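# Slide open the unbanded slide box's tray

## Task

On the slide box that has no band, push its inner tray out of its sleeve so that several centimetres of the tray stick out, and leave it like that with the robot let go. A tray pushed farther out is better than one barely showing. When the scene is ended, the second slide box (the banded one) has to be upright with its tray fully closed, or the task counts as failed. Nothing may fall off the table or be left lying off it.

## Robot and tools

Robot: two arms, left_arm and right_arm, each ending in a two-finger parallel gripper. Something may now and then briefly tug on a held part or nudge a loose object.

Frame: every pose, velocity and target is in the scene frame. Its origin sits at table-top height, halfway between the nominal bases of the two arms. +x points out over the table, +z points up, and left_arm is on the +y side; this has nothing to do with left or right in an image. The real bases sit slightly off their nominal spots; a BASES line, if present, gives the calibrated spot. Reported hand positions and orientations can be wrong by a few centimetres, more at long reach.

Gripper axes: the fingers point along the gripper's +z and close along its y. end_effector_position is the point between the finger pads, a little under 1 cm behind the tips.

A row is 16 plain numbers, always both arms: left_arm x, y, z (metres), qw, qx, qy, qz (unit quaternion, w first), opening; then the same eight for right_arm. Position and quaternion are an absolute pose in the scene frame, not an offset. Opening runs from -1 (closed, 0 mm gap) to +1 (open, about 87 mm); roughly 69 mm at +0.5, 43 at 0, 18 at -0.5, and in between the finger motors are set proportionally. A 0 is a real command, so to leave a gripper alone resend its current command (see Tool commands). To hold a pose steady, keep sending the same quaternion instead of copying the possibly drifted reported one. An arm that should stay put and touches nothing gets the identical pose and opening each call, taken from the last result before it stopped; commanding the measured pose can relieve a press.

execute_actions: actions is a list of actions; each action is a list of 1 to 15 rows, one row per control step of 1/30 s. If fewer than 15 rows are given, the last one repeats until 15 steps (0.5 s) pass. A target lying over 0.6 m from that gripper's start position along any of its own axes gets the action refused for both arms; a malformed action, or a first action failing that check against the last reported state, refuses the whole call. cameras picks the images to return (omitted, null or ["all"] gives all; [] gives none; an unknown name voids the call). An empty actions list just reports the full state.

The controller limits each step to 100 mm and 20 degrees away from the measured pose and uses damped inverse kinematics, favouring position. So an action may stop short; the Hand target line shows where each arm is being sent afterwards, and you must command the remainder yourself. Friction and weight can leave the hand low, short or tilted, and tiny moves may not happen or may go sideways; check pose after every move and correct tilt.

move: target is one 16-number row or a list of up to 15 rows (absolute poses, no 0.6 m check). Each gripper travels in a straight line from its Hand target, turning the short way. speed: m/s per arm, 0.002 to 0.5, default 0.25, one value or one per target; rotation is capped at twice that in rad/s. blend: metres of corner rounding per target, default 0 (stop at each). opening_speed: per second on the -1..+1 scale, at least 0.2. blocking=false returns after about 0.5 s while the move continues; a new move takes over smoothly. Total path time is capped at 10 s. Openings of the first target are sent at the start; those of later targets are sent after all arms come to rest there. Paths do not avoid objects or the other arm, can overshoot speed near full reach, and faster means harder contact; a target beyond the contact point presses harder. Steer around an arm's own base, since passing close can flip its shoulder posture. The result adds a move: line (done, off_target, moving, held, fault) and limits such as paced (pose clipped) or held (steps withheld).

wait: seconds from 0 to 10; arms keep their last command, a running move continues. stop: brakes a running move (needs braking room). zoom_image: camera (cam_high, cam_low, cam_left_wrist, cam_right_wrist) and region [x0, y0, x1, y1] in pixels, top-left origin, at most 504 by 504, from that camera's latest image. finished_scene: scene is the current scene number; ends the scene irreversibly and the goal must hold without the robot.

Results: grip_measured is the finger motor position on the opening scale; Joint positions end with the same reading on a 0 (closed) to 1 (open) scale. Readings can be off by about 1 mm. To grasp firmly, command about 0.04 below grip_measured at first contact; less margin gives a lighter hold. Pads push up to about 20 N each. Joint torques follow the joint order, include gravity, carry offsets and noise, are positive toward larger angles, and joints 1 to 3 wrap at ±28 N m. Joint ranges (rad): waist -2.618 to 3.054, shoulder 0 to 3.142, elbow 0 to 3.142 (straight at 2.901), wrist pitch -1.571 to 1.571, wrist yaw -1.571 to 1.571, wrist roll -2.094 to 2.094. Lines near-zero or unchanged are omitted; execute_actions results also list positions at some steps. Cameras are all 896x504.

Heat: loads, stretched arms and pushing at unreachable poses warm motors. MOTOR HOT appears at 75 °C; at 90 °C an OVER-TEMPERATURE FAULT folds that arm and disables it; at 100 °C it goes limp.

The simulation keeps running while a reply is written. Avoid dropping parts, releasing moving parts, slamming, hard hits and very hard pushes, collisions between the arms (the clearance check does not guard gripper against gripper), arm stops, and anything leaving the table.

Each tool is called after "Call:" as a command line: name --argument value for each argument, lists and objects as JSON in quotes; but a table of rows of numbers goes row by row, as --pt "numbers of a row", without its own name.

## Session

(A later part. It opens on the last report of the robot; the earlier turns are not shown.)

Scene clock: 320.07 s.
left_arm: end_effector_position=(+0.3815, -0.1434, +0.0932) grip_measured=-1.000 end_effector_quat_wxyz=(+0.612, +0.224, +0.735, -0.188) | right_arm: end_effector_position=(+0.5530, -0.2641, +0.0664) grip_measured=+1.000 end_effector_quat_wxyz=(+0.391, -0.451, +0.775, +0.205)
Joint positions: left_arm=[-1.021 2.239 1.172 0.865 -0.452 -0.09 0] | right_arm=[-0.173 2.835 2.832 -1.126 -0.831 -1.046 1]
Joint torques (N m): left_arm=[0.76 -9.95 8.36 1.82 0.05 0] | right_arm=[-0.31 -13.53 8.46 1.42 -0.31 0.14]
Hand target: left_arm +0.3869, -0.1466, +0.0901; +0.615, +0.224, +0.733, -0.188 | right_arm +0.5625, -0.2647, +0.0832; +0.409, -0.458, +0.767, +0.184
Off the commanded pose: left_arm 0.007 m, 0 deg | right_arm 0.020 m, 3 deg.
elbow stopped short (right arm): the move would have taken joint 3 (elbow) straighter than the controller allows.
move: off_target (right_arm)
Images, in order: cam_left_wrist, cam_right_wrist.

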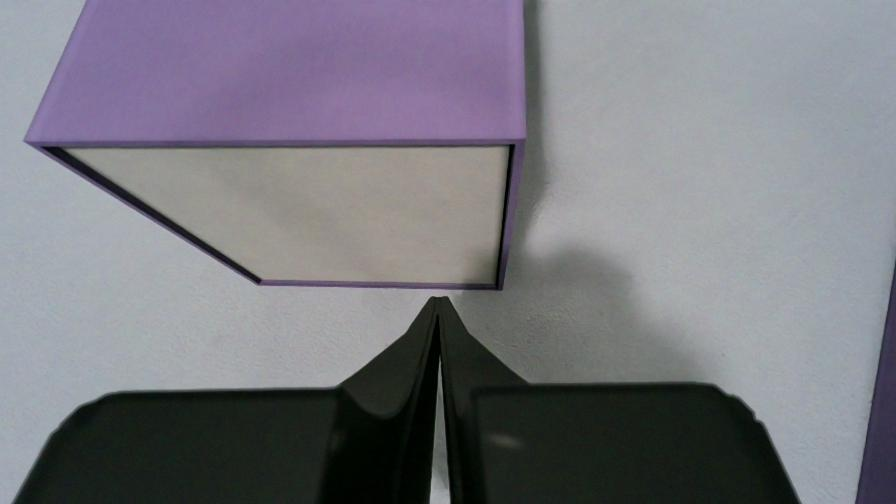

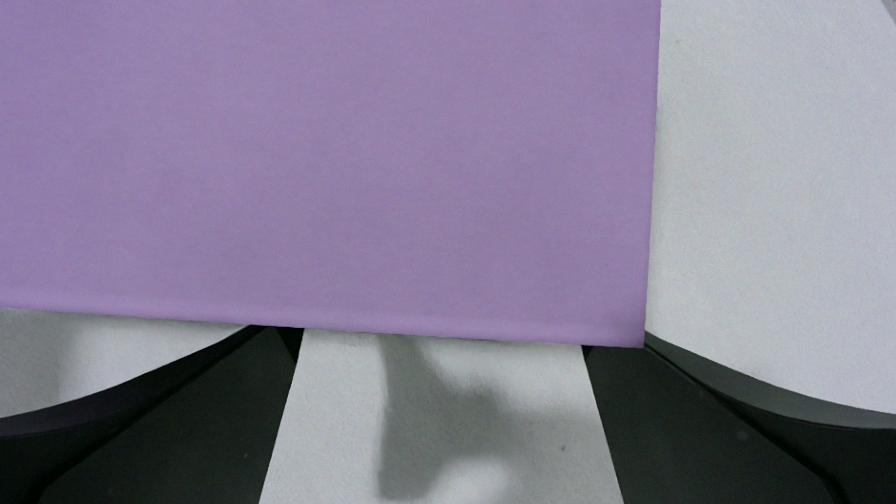

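Call:
move --target '[0.4265,-0.168,0.09,0.615,0.224,0.733,-0.188,-1,0.564,-0.265,0.083,0.383,-0.470,0.768,0.205,1]' --speed 0.04

Call:
zoom_image --camera "cam_high" --region '[250, 170, 450, 330]'

Scene clock: 345.23 s.
left_arm: end_effector_position=(+0.4187, -0.1664, +0.0964) grip_measured=-1.000 end_effector_quat_wxyz=(+0.615, +0.222, +0.731, -0.192) | right_arm: end_effector_position=(+0.5561, -0.2659, +0.0669) grip_measured=+1.000 end_effector_quat_wxyz=(+0.395, -0.452, +0.775, +0.198)
Joint positions: left_arm=[-0.975 2.34 1.37 0.785 -0.402 -0.081 0] | right_arm=[-0.173 2.835 2.832 -1.111 -0.824 -1.044 1]
Joint torques (N m): left_arm=[0.99 -11.06 9.59 1.74 0.11 0.03] | right_arm=[-0.25 -13.49 8.49 1.29 -0.36 0.11]
Hand target: left_arm +0.4260, -0.1675, +0.0899; +0.615, +0.224, +0.733, -0.188 | right_arm +0.5629, -0.2646, +0.0830; +0.410, -0.458, +0.767, +0.184
Off the commanded pose: left_arm 0.010 m, 1 deg | right_arm 0.018 m, 3 deg.
elbow stopped short (right arm): the move would have taken joint 3 (elbow) straighter than the controller allows.
move: off_target (right_arm)

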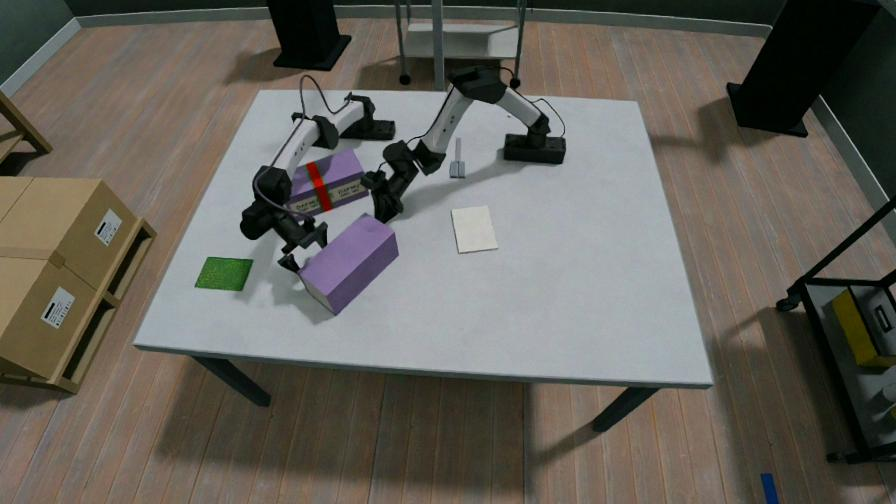

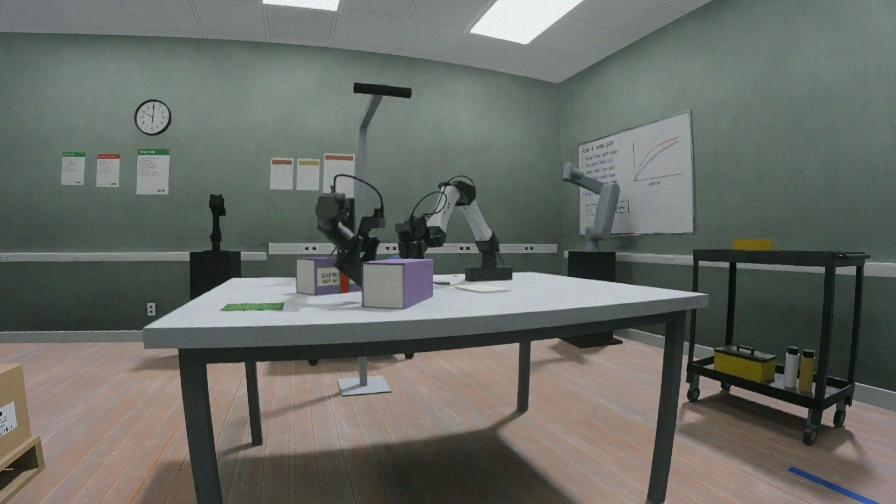

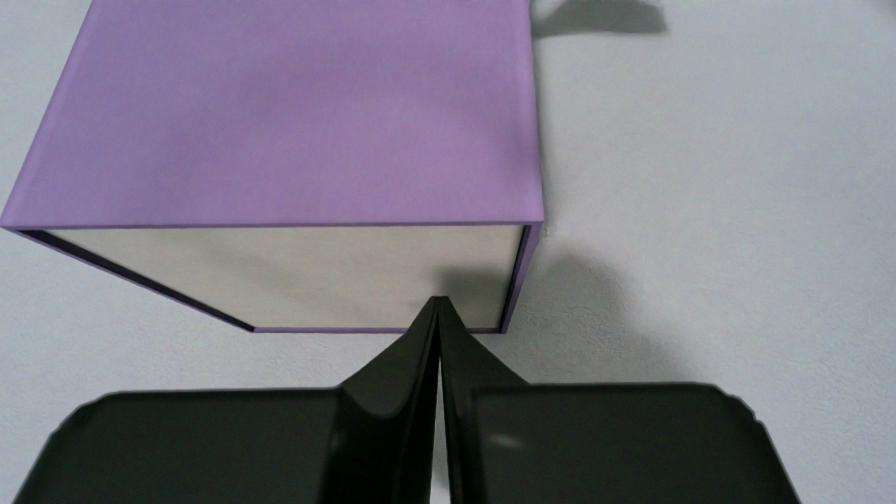

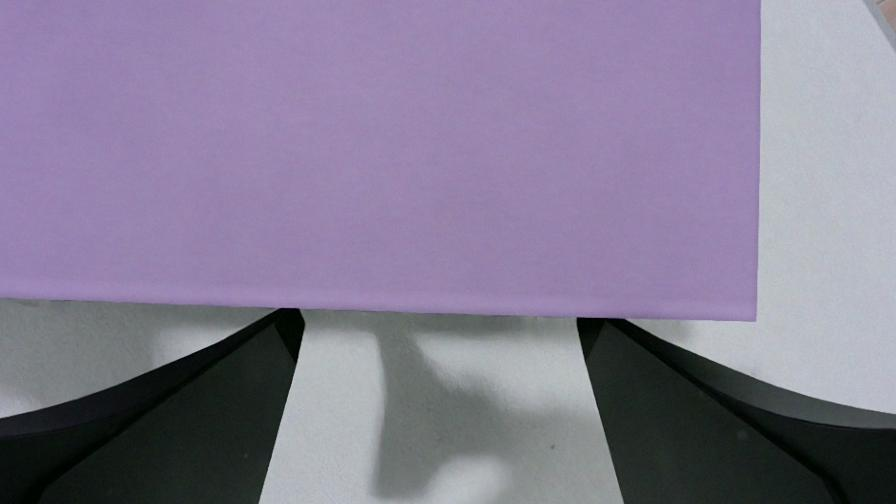

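Scaled by 2.520 from the camera's 896x504 image, which has a finer 1280x720 frame.

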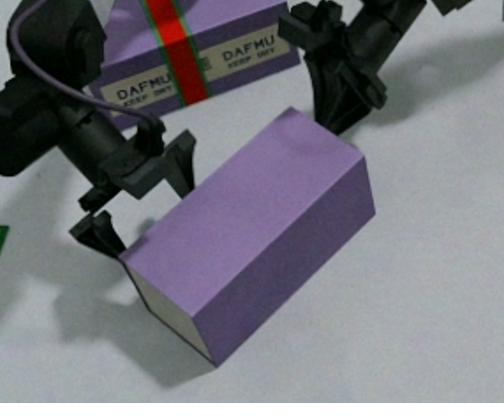

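Call:
move --pt "0.36 -0.123 0.10 0.615 0.224 0.733 -0.188 -1 0.542 -0.298 0.083 0.383 -0.470 0.768 0.205 1" --pt "0.34 -0.11 0.12 0.615 0.224 0.733 -0.188 -1 0.54 -0.32 0.12 0.45 -0.44 0.72 0.25 -1" --speed 0.1 --cameras '["cam_high","cam_right_wrist"]'

Scene clock: 447.67 s.
left_arm: end_effector_position=(+0.3435, -0.1118, +0.1050) grip_measured=-1.000 end_effector_quat_wxyz=(+0.609, +0.232, +0.736, -0.183) | right_arm: end_effector_position=(+0.5332, -0.3177, +0.0847) grip_measured=-0.959 end_effector_quat_wxyz=(+0.446, -0.421, +0.746, +0.258)
Joint positions: left_arm=[-1.066 2.079 0.96 0.899 -0.491 -0.09 0] | right_arm=[-0.318 2.835 2.832 -1.212 -1.046 -1.156 0.021]
Joint torques (N m): left_arm=[-0.76 -15.16 4.89 1.74 -0.12 -0.08] | right_arm=[-0.88 -16.01 8.31 0.98 -0.61 0.03]
Heat: left arm: 34 °C; right arm: 64 °C.
Hand target: left_arm +0.3403, -0.1103, +0.1197; +0.615, +0.224, +0.732, -0.188 | right_arm +0.5383, -0.3192, +0.1195; +0.471, -0.435, +0.730, +0.237
Off the commanded pose: left_arm 0.015 m, 1 deg | right_arm 0.036 m, 4 deg.
elbow stopped short (right arm): the move would have taken joint 3 (elbow) straighter than the controller allows.
move: off_target (left_arm, right_arm); target 2's new opening was sent with right_arm's hand 0.036 m and 4 deg from that target
Images, in order: cam_high, cam_right_wrist.

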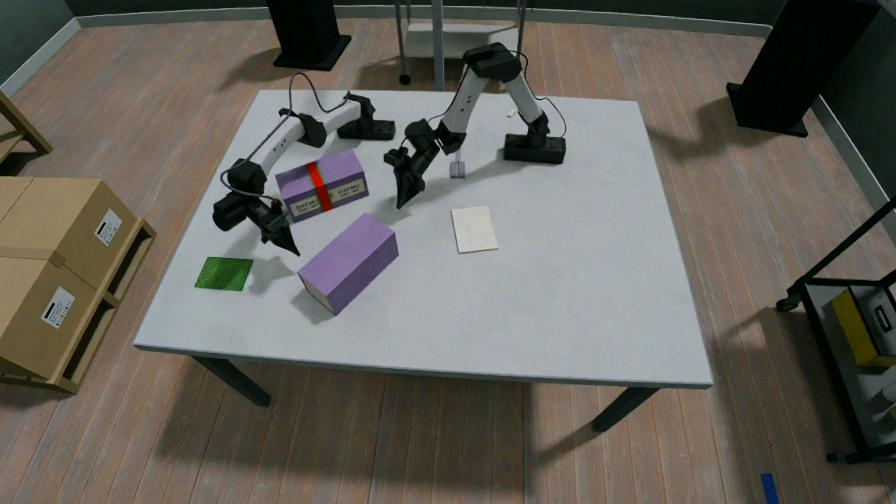

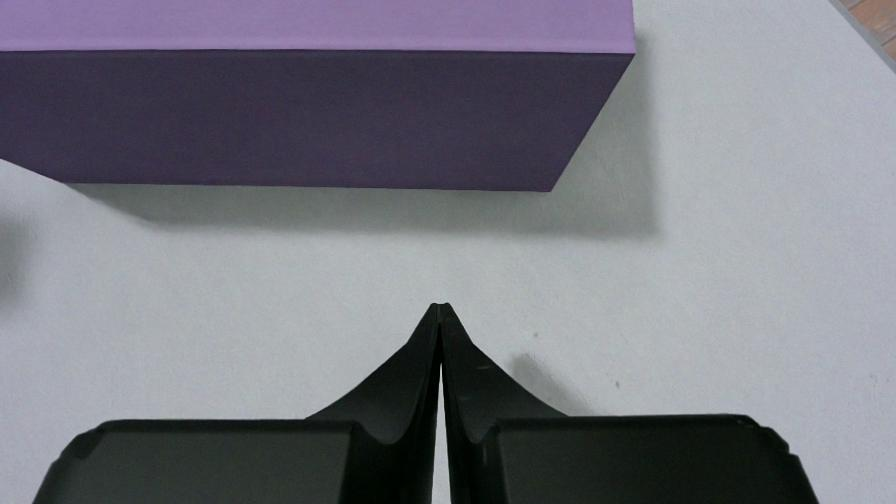

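Call:
move --pt "0.34 -0.11 0.12 0.615 0.224 0.733 -0.188 -1 0.585 -0.345 0.095 0.539 -0.40 0.666 0.324 -1" --speed 0.1 --cameras '["cam_high","cam_right_wrist"]'

Scene clock: 456.70 s.
left_arm: end_effector_position=(+0.3435, -0.1116, +0.1048) grip_measured=-1.000 end_effector_quat_wxyz=(+0.609, +0.232, +0.736, -0.182) | right_arm: end_effector_position=(+0.5807, -0.3409, +0.0840) grip_measured=-0.959 end_effector_quat_wxyz=(+0.561, -0.362, +0.678, +0.307)
Joint positions: left_arm=[-1.066 2.079 0.96 0.899 -0.491 -0.091 0] | right_arm=[-0.376 2.963 2.832 -0.653 -1.311 -0.756 0.021]
Joint torques (N m): left_arm=[-0.68 -15.24 4.7 1.66 -0.11 -0.14] | right_arm=[-1.13 -12.78 8.8 1.7 -0.53 0.11]
Hand target: left_arm +0.3403, -0.1103, +0.1196; +0.615, +0.224, +0.733, -0.188 | right_arm +0.5839, -0.3446, +0.0950; +0.574, -0.372, +0.665, +0.298
Off the commanded pose: left_arm 0.016 m, 1 deg | right_arm 0.013 m, 6 deg.
elbow stopped short (right arm): the move would have taken joint 3 (elbow) straighter than the controller allows.
move: off_target (left_arm, right_arm)
Images, in order: cam_high, cam_right_wrist.

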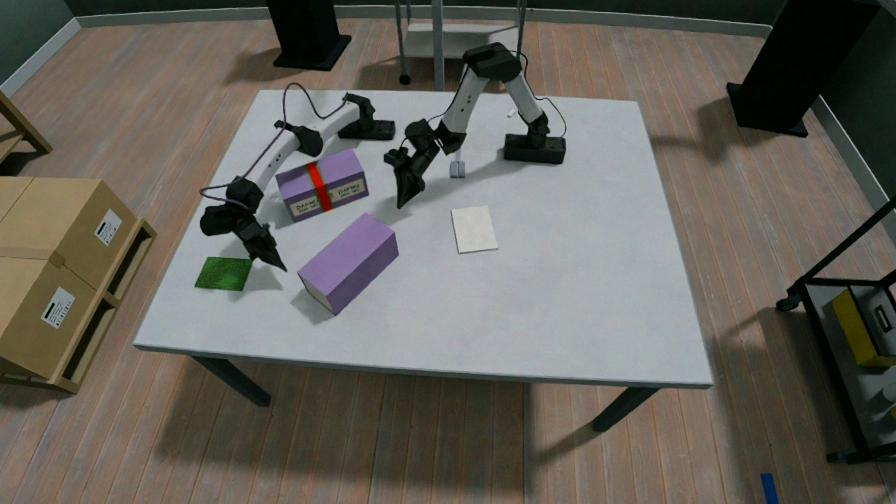

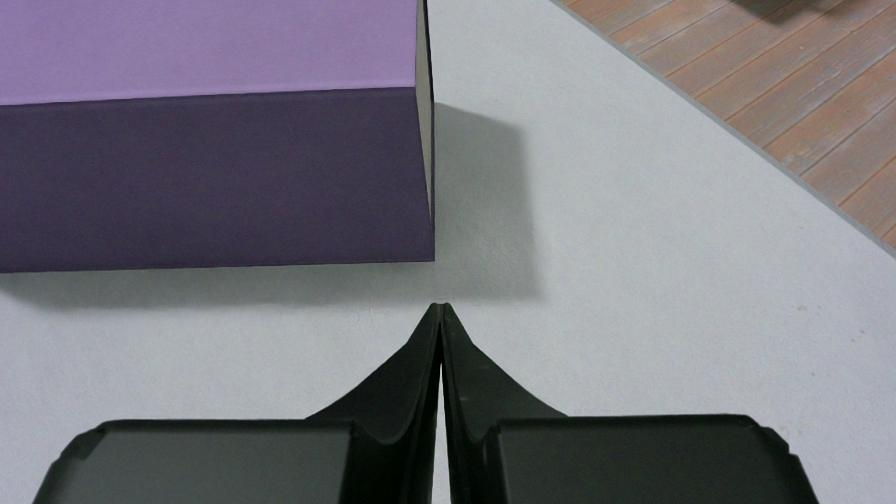

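Call:
zoom_image --camera "cam_right_wrist" --region '[360, 0, 560, 280]'

Call:
zoom_image --camera "cam_high" --region '[260, 190, 430, 330]'

Scaled by 1.800 from the camera's 896x504 image, which has a finer 1280x720 frame.

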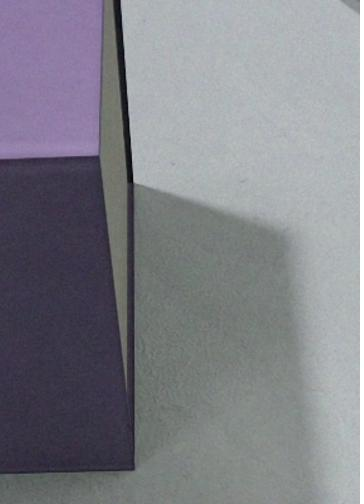

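Scaled by 2.965 from the camera's 896x504 image, which has a finer 1280x720 frame.

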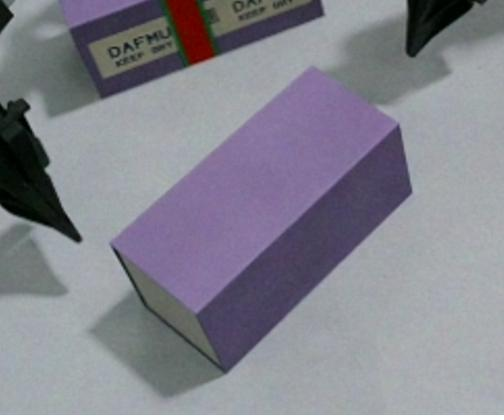

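Call:
move --pt "0.34 -0.11 0.12 0.615 0.224 0.733 -0.188 -1 0.604 -0.359 0.095 0.56 -0.38 0.665 0.31 -1" --pt "0.34 -0.11 0.12 0.615 0.224 0.733 -0.188 -1 0.641 -0.298 0.095 0.56 -0.38 0.665 0.31 -1" --speed 0.08 --cameras '["cam_high","cam_right_wrist"]'

Scene clock: 482.90 s.
left_arm: end_effector_position=(+0.3435, -0.1115, +0.1048) grip_measured=-1.000 end_effector_quat_wxyz=(+0.609, +0.232, +0.736, -0.182) | right_arm: end_effector_position=(+0.6337, -0.2953, +0.0833) grip_measured=-0.959 end_effector_quat_wxyz=(+0.594, -0.338, +0.670, +0.289)
Joint positions: left_arm=[-1.066 2.079 0.96 0.899 -0.492 -0.091 0] | right_arm=[-0.274 3.034 2.832 -0.146 -1.189 -0.339 0.021]
Joint torques (N m): left_arm=[-0.59 -15.2 4.63 1.63 -0.1 -0.11] | right_arm=[-0.62 -13.16 9.06 2.06 -0.1 0.13]
Hand target: left_arm +0.3403, -0.1103, +0.1196; +0.615, +0.224, +0.733, -0.188 | right_arm +0.6393, -0.2975, +0.0953; +0.608, -0.344, +0.662, +0.273
Off the commanded pose: left_arm 0.016 m, 1 deg | right_arm 0.014 m, 7 deg.
elbow stopped short (right arm): the move would have taken joint 3 (elbow) straighter than the controller allows.
move: off_target (left_arm, right_arm)
Images, in order: cam_high, cam_right_wrist.

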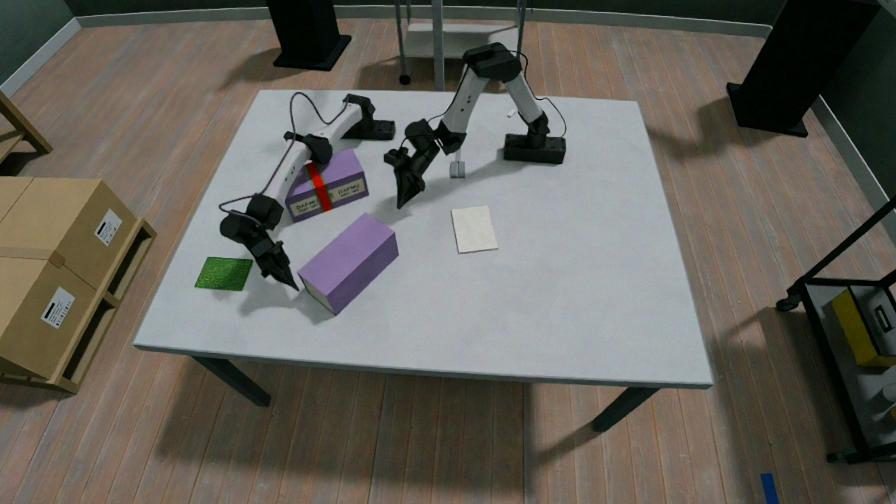

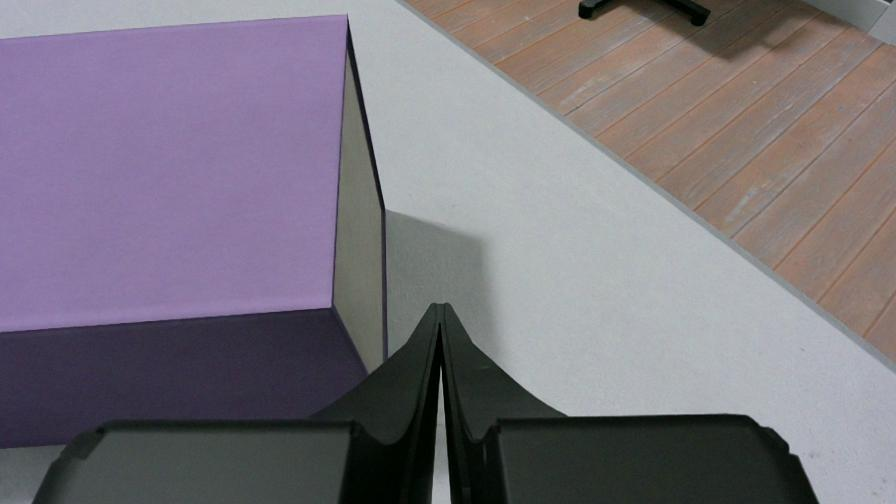

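Call:
move --pt "0.34 -0.11 0.13 0.615 0.224 0.733 -0.188 -1 0.649 -0.285 0.095 0.58 -0.36 0.665 0.30 -1" --pt "0.29 -0.08 0.14 0.615 0.224 0.733 -0.188 -1 0.535 -0.212 0.095 0.56 -0.38 0.665 0.31 -1" --speed 0.06 --cameras '["cam_high","cam_right_wrist","cam_left_wrist"]'

Scene clock: 495.83 s.
left_arm: end_effector_position=(+0.2929, -0.0822, +0.1271) grip_measured=-1.000 end_effector_quat_wxyz=(+0.608, +0.235, +0.737, -0.180) | right_arm: end_effector_position=(+0.5330, -0.2162, +0.0687) grip_measured=-0.959 end_effector_quat_wxyz=(+0.545, -0.369, +0.680, +0.322)
Joint positions: left_arm=[-1.16 1.871 0.77 0.864 -0.582 -0.113 0] | right_arm=[-0.184 2.449 1.71 0.195 -1.178 -0.473 0.021]
Joint torques (N m): left_arm=[-0.83 -12.78 4.86 1.74 -0.08 -0.09] | right_arm=[-0.01 -15.54 4.57 1.97 -0.28 0.11]
Hand target: left_arm +0.2903, -0.0801, +0.1396; +0.615, +0.224, +0.733, -0.188 | right_arm +0.5348, -0.2119, +0.0945; +0.560, -0.381, +0.666, +0.311
Off the commanded pose: left_arm 0.013 m, 2 deg | right_arm 0.027 m, 3 deg.
elbow stopped short (right arm): the move would have taken joint 3 (elbow) straighter than the controller allows.
move: off_target (left_arm, right_arm)
Images, in order: cam_high, cam_left_wrist, cam_right_wrist.

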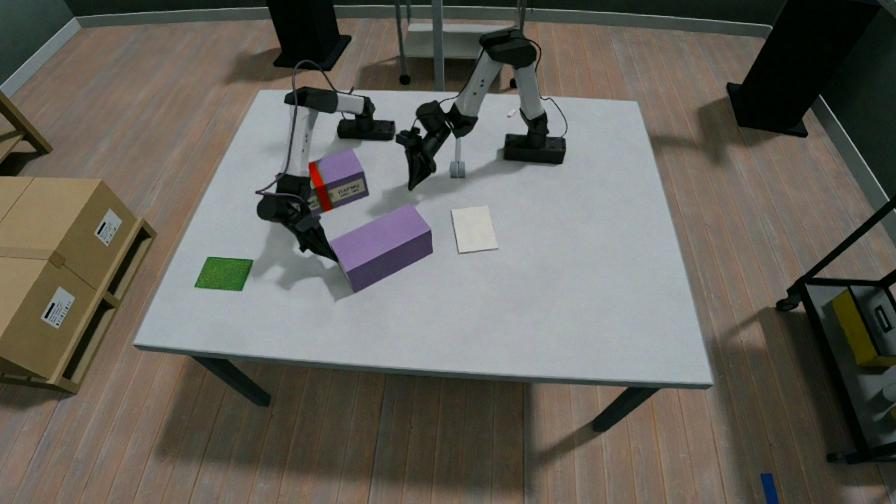

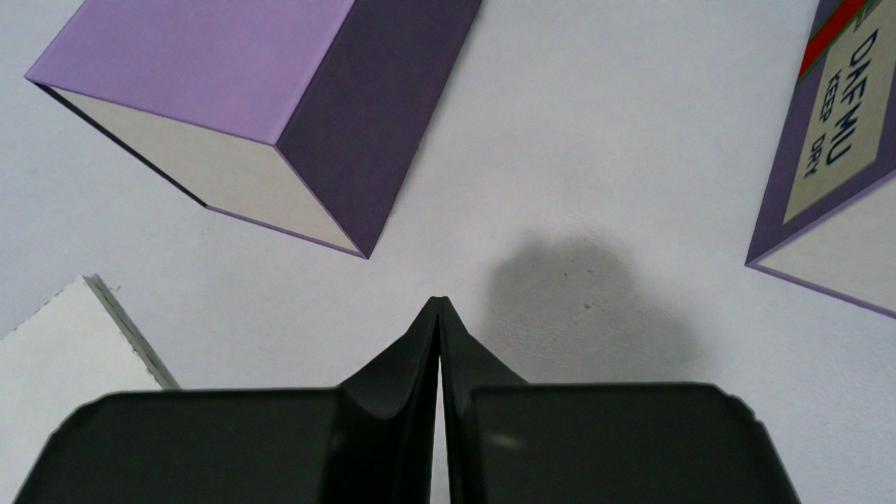

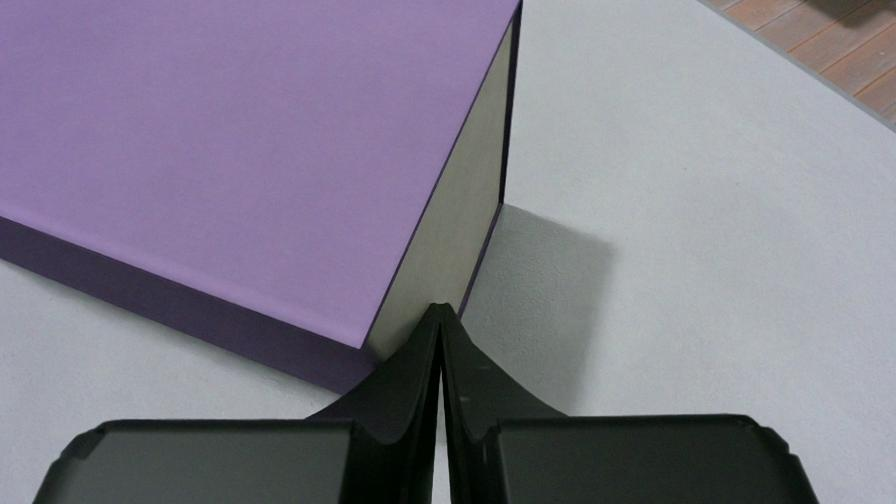

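Call:
move --pt "0.29 -0.08 0.14 0.615 0.224 0.733 -0.188 -1 0.549 -0.234 0.095 0.56 -0.38 0.665 0.31 -1" --pt "0.27 -0.03 0.17 0.615 0.224 0.733 -0.188 -1 0.484 -0.285 0.11 0.56 -0.38 0.665 0.31 -1" --pt "0.27 0.0 0.17 0.615 0.224 0.733 -0.188 -1 0.44 -0.22 0.18 0.1977 -0.3971 0.8918 0.088 1" --speed 0.12

Scene clock: 545.47 s.
left_arm: end_effector_position=(+0.2699, -0.0055, +0.1678) grip_measured=-1.000 end_effector_quat_wxyz=(+0.614, +0.224, +0.733, -0.189) | right_arm: end_effector_position=(+0.4376, -0.2188, +0.1734) grip_measured=+1.000 end_effector_quat_wxyz=(+0.193, -0.398, +0.891, +0.097)
Joint positions: left_arm=[-1.134 1.461 0.5 0.752 -0.561 -0.113 0] | right_arm=[0.034 2.403 2.608 -1.484 -0.328 -0.774 1]
Joint torques (N m): left_arm=[1.01 -8.03 5.45 1.64 0.03 0] | right_arm=[-0.47 -10.33 8.14 0.88 -0.11 0.11]
Heat: left arm: 36 °C; right arm: 69 °C.
Hand target: left_arm +0.2701, -0.0002, +0.1700; +0.615, +0.224, +0.732, -0.188 | right_arm +0.4398, -0.2199, +0.1800; +0.199, -0.397, +0.892, +0.088
Off the commanded pose: left_arm 0.006 m, 0 deg | right_arm 0.007 m, 1 deg.
move: done

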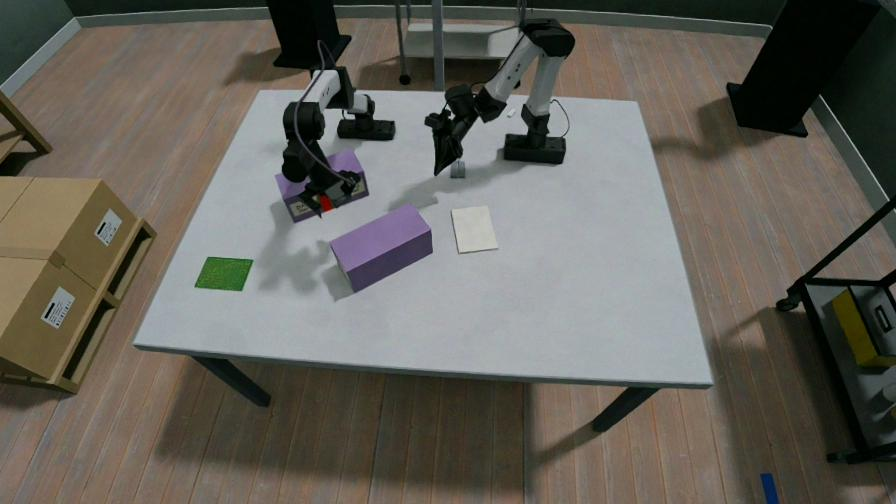

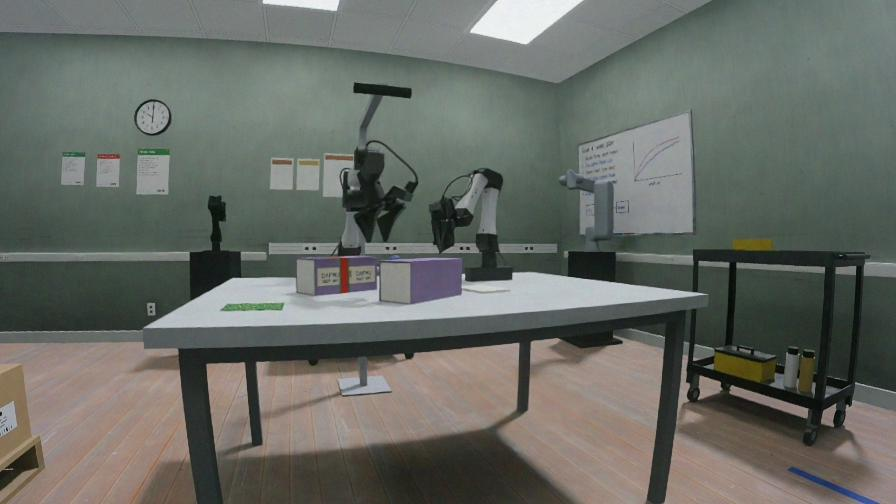

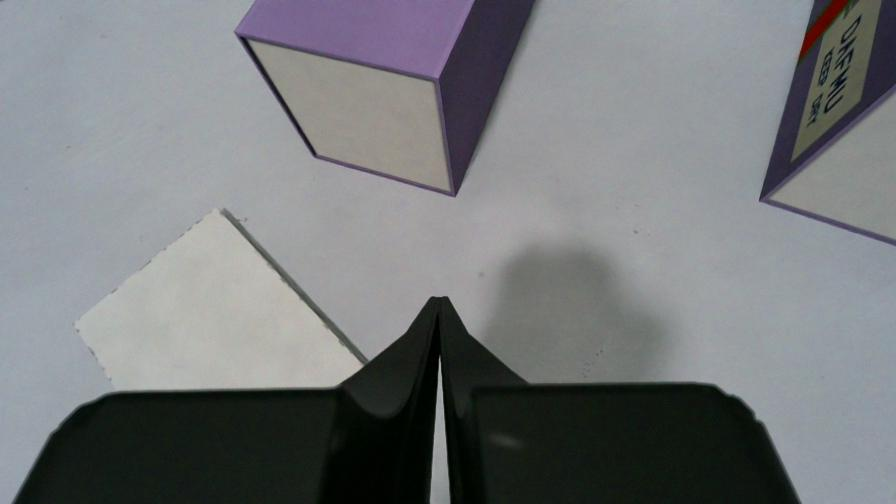

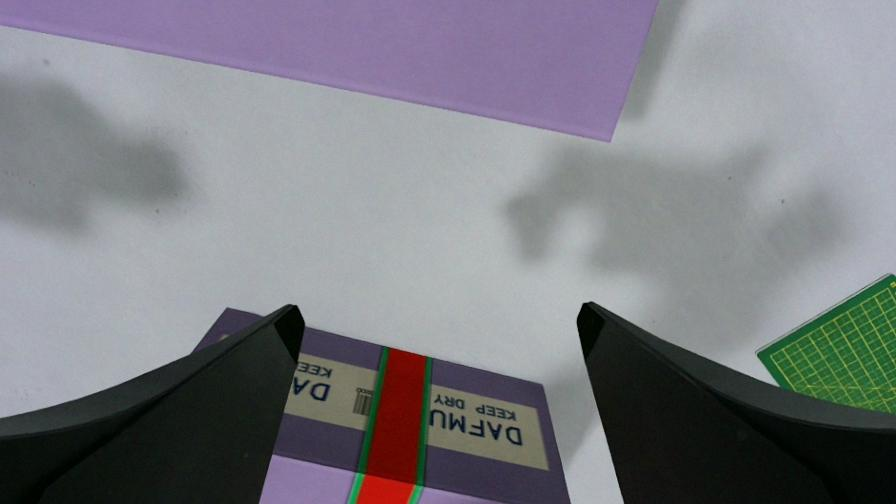

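Call:
move --pt "0.27 0.0 0.17 0.615 0.224 0.733 -0.188 -1 0.455 -0.206 0.12 0.1977 -0.3971 0.8918 0.088 1" --pt "0.27 0.0 0.17 0.615 0.224 0.733 -0.188 -1 0.459 -0.202 0.075 0.1977 -0.3971 0.8918 0.088 1" --speed 0.1 --blend 0.01 --cameras '["cam_high","cam_right_wrist","cam_low"]'

Call:
zoom_image --camera "cam_low" --region '[280, 200, 500, 330]'

Scene clock: 572.43 s.
left_arm: end_effector_position=(+0.2698, -0.0055, +0.1675) grip_measured=-1.000 end_effector_quat_wxyz=(+0.614, +0.225, +0.733, -0.189) | right_arm: end_effector_position=(+0.4529, -0.2035, +0.0582) grip_measured=+1.000 end_effector_quat_wxyz=(+0.175, -0.395, +0.896, +0.102)
Joint positions: left_arm=[-1.134 1.461 0.499 0.752 -0.561 -0.113 0] | right_arm=[0.067 2.403 2.142 -1.046 -0.314 -0.737 1]
Joint torques (N m): left_arm=[0.88 -8.02 5.56 1.62 0.04 0.01] | right_arm=[-0.18 -14.54 4.66 1.26 -0.12 0.12]
Hand target: left_arm +0.2700, -0.0001, +0.1698; +0.615, +0.224, +0.733, -0.188 | right_arm +0.4588, -0.2021, +0.0752; +0.197, -0.397, +0.892, +0.088
Off the commanded pose: left_arm 0.006 m, 0 deg | right_arm 0.018 m, 3 deg.
move: off_target (right_arm)
Images, in order: cam_high, cam_low, cam_right_wrist.

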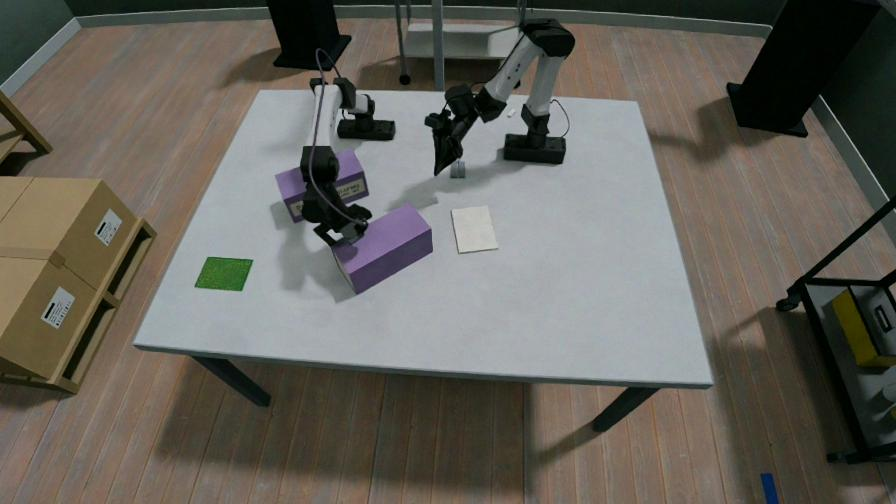

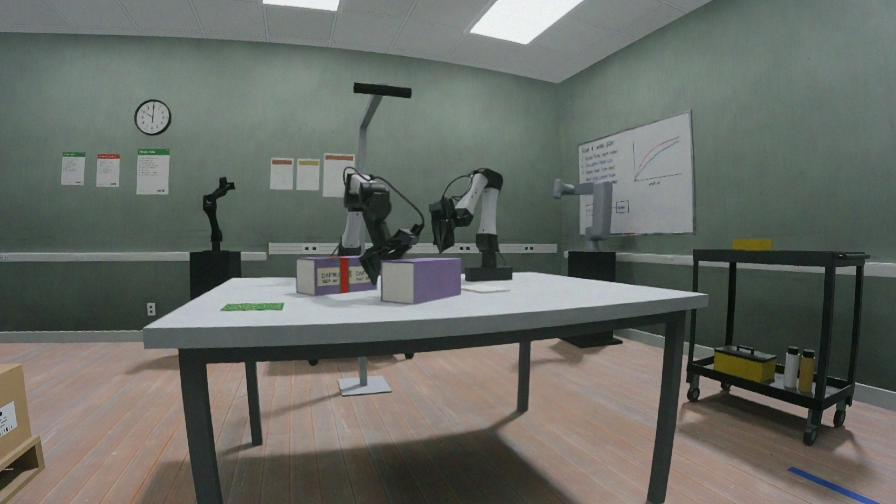

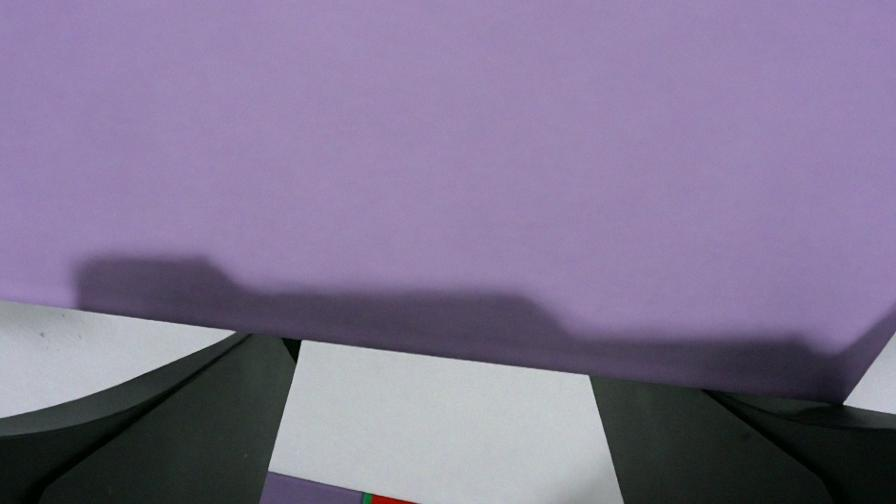

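Scaled by 2.291 from the camera's 896x504 image, which has a finer 1280x720 frame.

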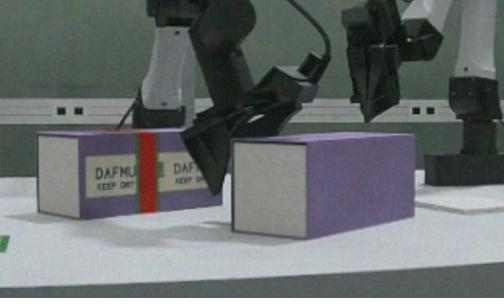

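Call:
move --pt "0.27 0.0 0.17 0.615 0.224 0.733 -0.188 -1 0.467 -0.196 0.085 0.1977 -0.3971 0.8918 0.088 1" --speed 0.04 --cameras '["cam_right_wrist"]'

Scene clock: 584.87 s.
left_arm: end_effector_position=(+0.2698, -0.0055, +0.1675) grip_measured=-1.000 end_effector_quat_wxyz=(+0.614, +0.225, +0.733, -0.189) | right_arm: end_effector_position=(+0.4619, -0.1973, +0.0775) grip_measured=+1.000 end_effector_quat_wxyz=(+0.192, -0.397, +0.892, +0.095)
Joint positions: left_arm=[-1.134 1.461 0.499 0.752 -0.561 -0.113 0] | right_arm=[0.078 2.403 2.213 -1.075 -0.31 -0.727 1]
Joint torques (N m): left_arm=[0.87 -8.08 5.46 1.65 0.01 -0.02] | right_arm=[-0.23 -10.88 8.7 0.86 -0.11 0.11]
Hand target: left_arm +0.2700, -0.0001, +0.1698; +0.615, +0.224, +0.733, -0.188 | right_arm +0.4668, -0.1961, +0.0850; +0.198, -0.397, +0.892, +0.088
Off the commanded pose: left_arm 0.006 m, 0 deg | right_arm 0.009 m, 1 deg.
move: done
Images, in order: cam_right_wrist.

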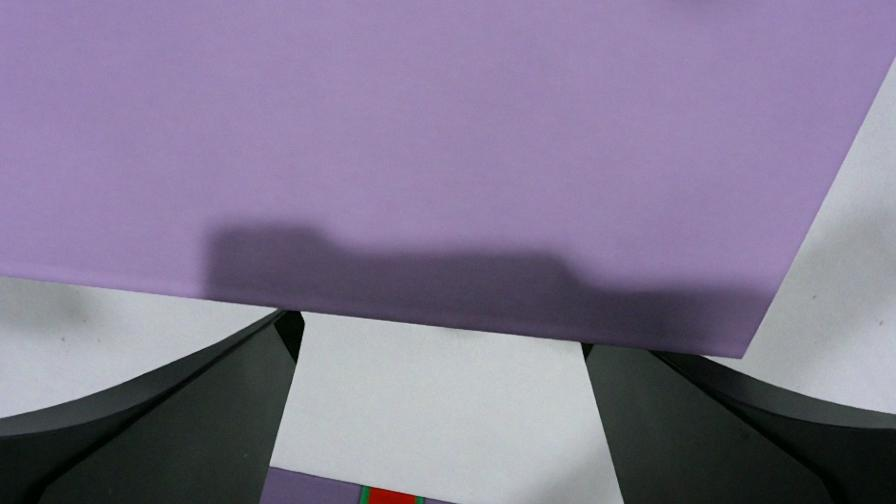

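Call:
move --pt "0.27 0.0 0.17 0.615 0.224 0.733 -0.188 -1 0.473 -0.1915 0.08 0.1977 -0.3971 0.8918 0.088 1" --speed 0.04 --cameras '["cam_right_wrist","cam_high"]'

Call:
zoom_image --camera "cam_high" --region '[280, 170, 460, 320]'

Scene clock: 607.00 s.
left_arm: end_effector_position=(+0.2697, -0.0055, +0.1675) grip_measured=-1.000 end_effector_quat_wxyz=(+0.613, +0.225, +0.733, -0.189) | right_arm: end_effector_position=(+0.4674, -0.1948, +0.0731) grip_measured=+1.000 end_effector_quat_wxyz=(+0.191, -0.395, +0.894, +0.094)
Joint positions: left_arm=[-1.134 1.461 0.499 0.752 -0.56 -0.113 0] | right_arm=[0.084 2.437 2.258 -1.085 -0.305 -0.718 1]
Joint torques (N m): left_arm=[1.05 -7.99 5.6 1.67 0.04 -0.04] | right_arm=[0.01 -10.82 8.73 0.93 -0.13 0.11]
Hand target: left_arm +0.2700, -0.0001, +0.1698; +0.615, +0.224, +0.733, -0.188 | right_arm +0.4727, -0.1915, +0.0799; +0.198, -0.397, +0.892, +0.088
Off the commanded pose: left_arm 0.006 m, 0 deg | right_arm 0.009 m, 1 deg.
move: done
Images, in order: cam_high, cam_right_wrist.

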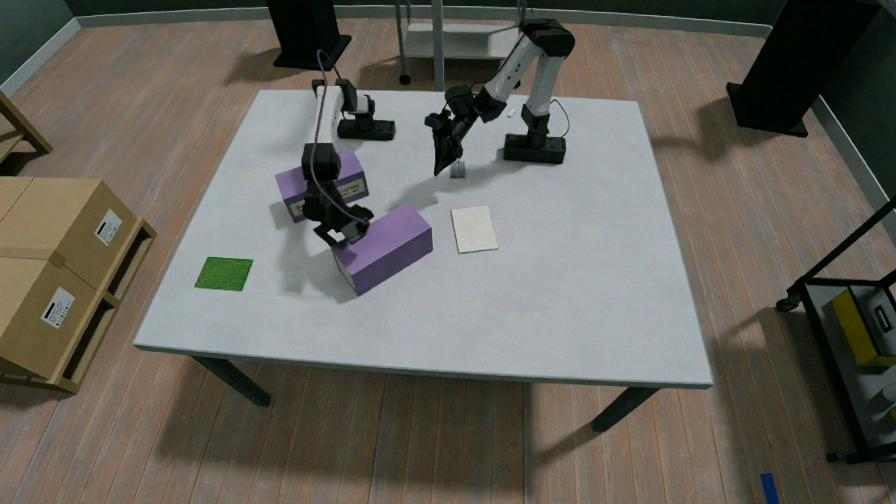

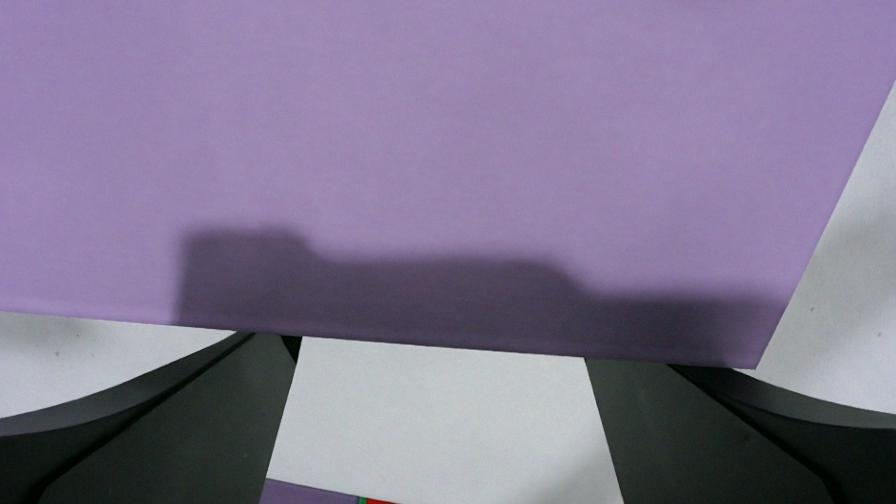

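Scaled by 2.800 from the camera's 896x504 image, which has a finer 1280x720 frame.

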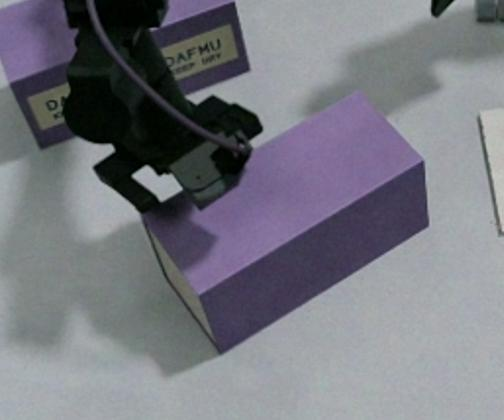

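Call:
move --pt "0.27 0.0 0.17 0.615 0.224 0.733 -0.188 -1 0.465 -0.199 0.085 0.1977 -0.3971 0.8918 0.088 1" --pt "0.27 0.0 0.17 0.615 0.224 0.733 -0.188 -1 0.481 -0.2155 0.083 0.1977 -0.3971 0.8918 0.088 1" --speed 0.05 --cameras '["cam_right_wrist","cam_high"]'

Call:
zoom_image --camera "cam_right_wrist" --region '[480, 200, 896, 504]'

Scene clock: 628.97 s.
left_arm: end_effector_position=(+0.2697, -0.0055, +0.1675) grip_measured=-1.000 end_effector_quat_wxyz=(+0.613, +0.225, +0.733, -0.189) | right_arm: end_effector_position=(+0.4759, -0.2154, +0.0748) grip_measured=+1.000 end_effector_quat_wxyz=(+0.188, -0.394, +0.895, +0.090)
Joint positions: left_arm=[-1.134 1.461 0.499 0.752 -0.56 -0.113 0] | right_arm=[0.046 2.499 2.379 -1.158 -0.305 -0.754 1]
Joint torques (N m): left_arm=[0.81 -8.1 5.41 1.64 0.06 0] | right_arm=[-0.83 -11.32 8.68 0.9 -0.28 -0.03]
Heat: left arm: 35 °C; right arm: 61 °C.
Hand target: left_arm +0.2700, -0.0001, +0.1698; +0.615, +0.224, +0.733, -0.188 | right_arm +0.4808, -0.2155, +0.0830; +0.198, -0.397, +0.892, +0.088
Off the commanded pose: left_arm 0.006 m, 0 deg | right_arm 0.010 m, 1 deg.
move: done
Images, in order: cam_high, cam_right_wrist.

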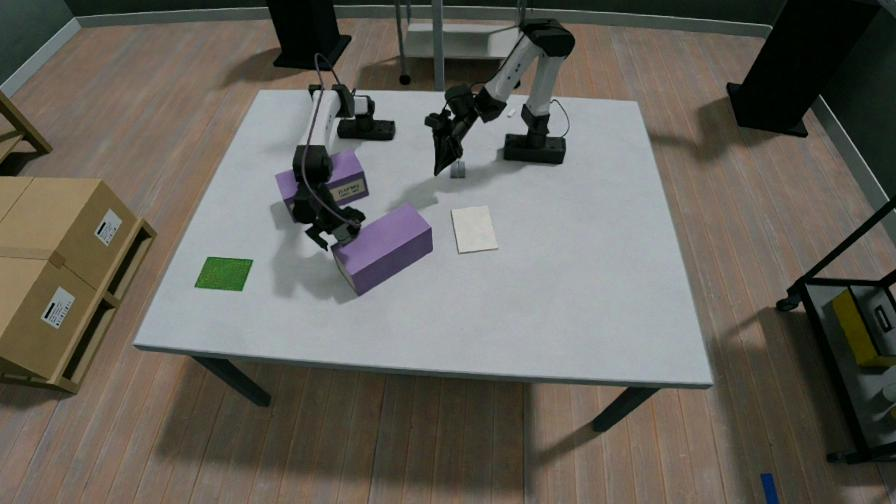

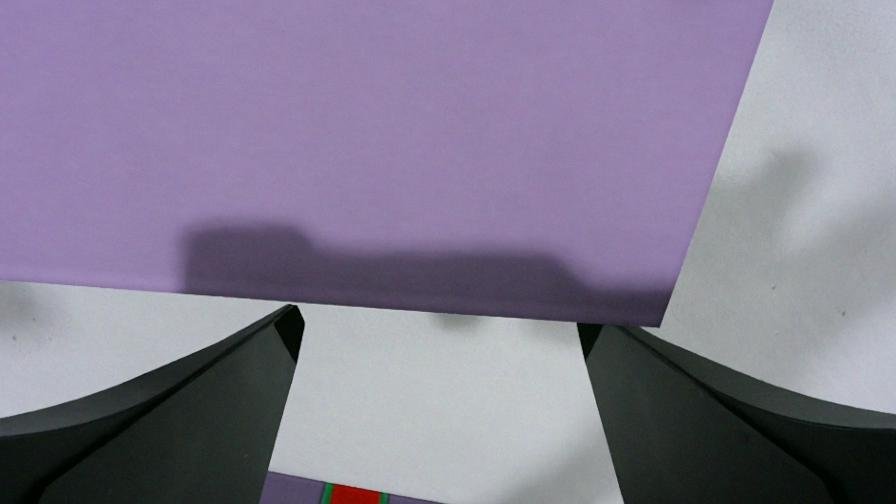

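Scaled by 1.212 from the camera's 896x504 image, which has a finer 1280x720 frame.

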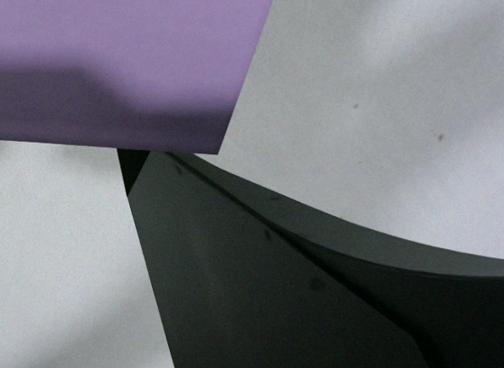

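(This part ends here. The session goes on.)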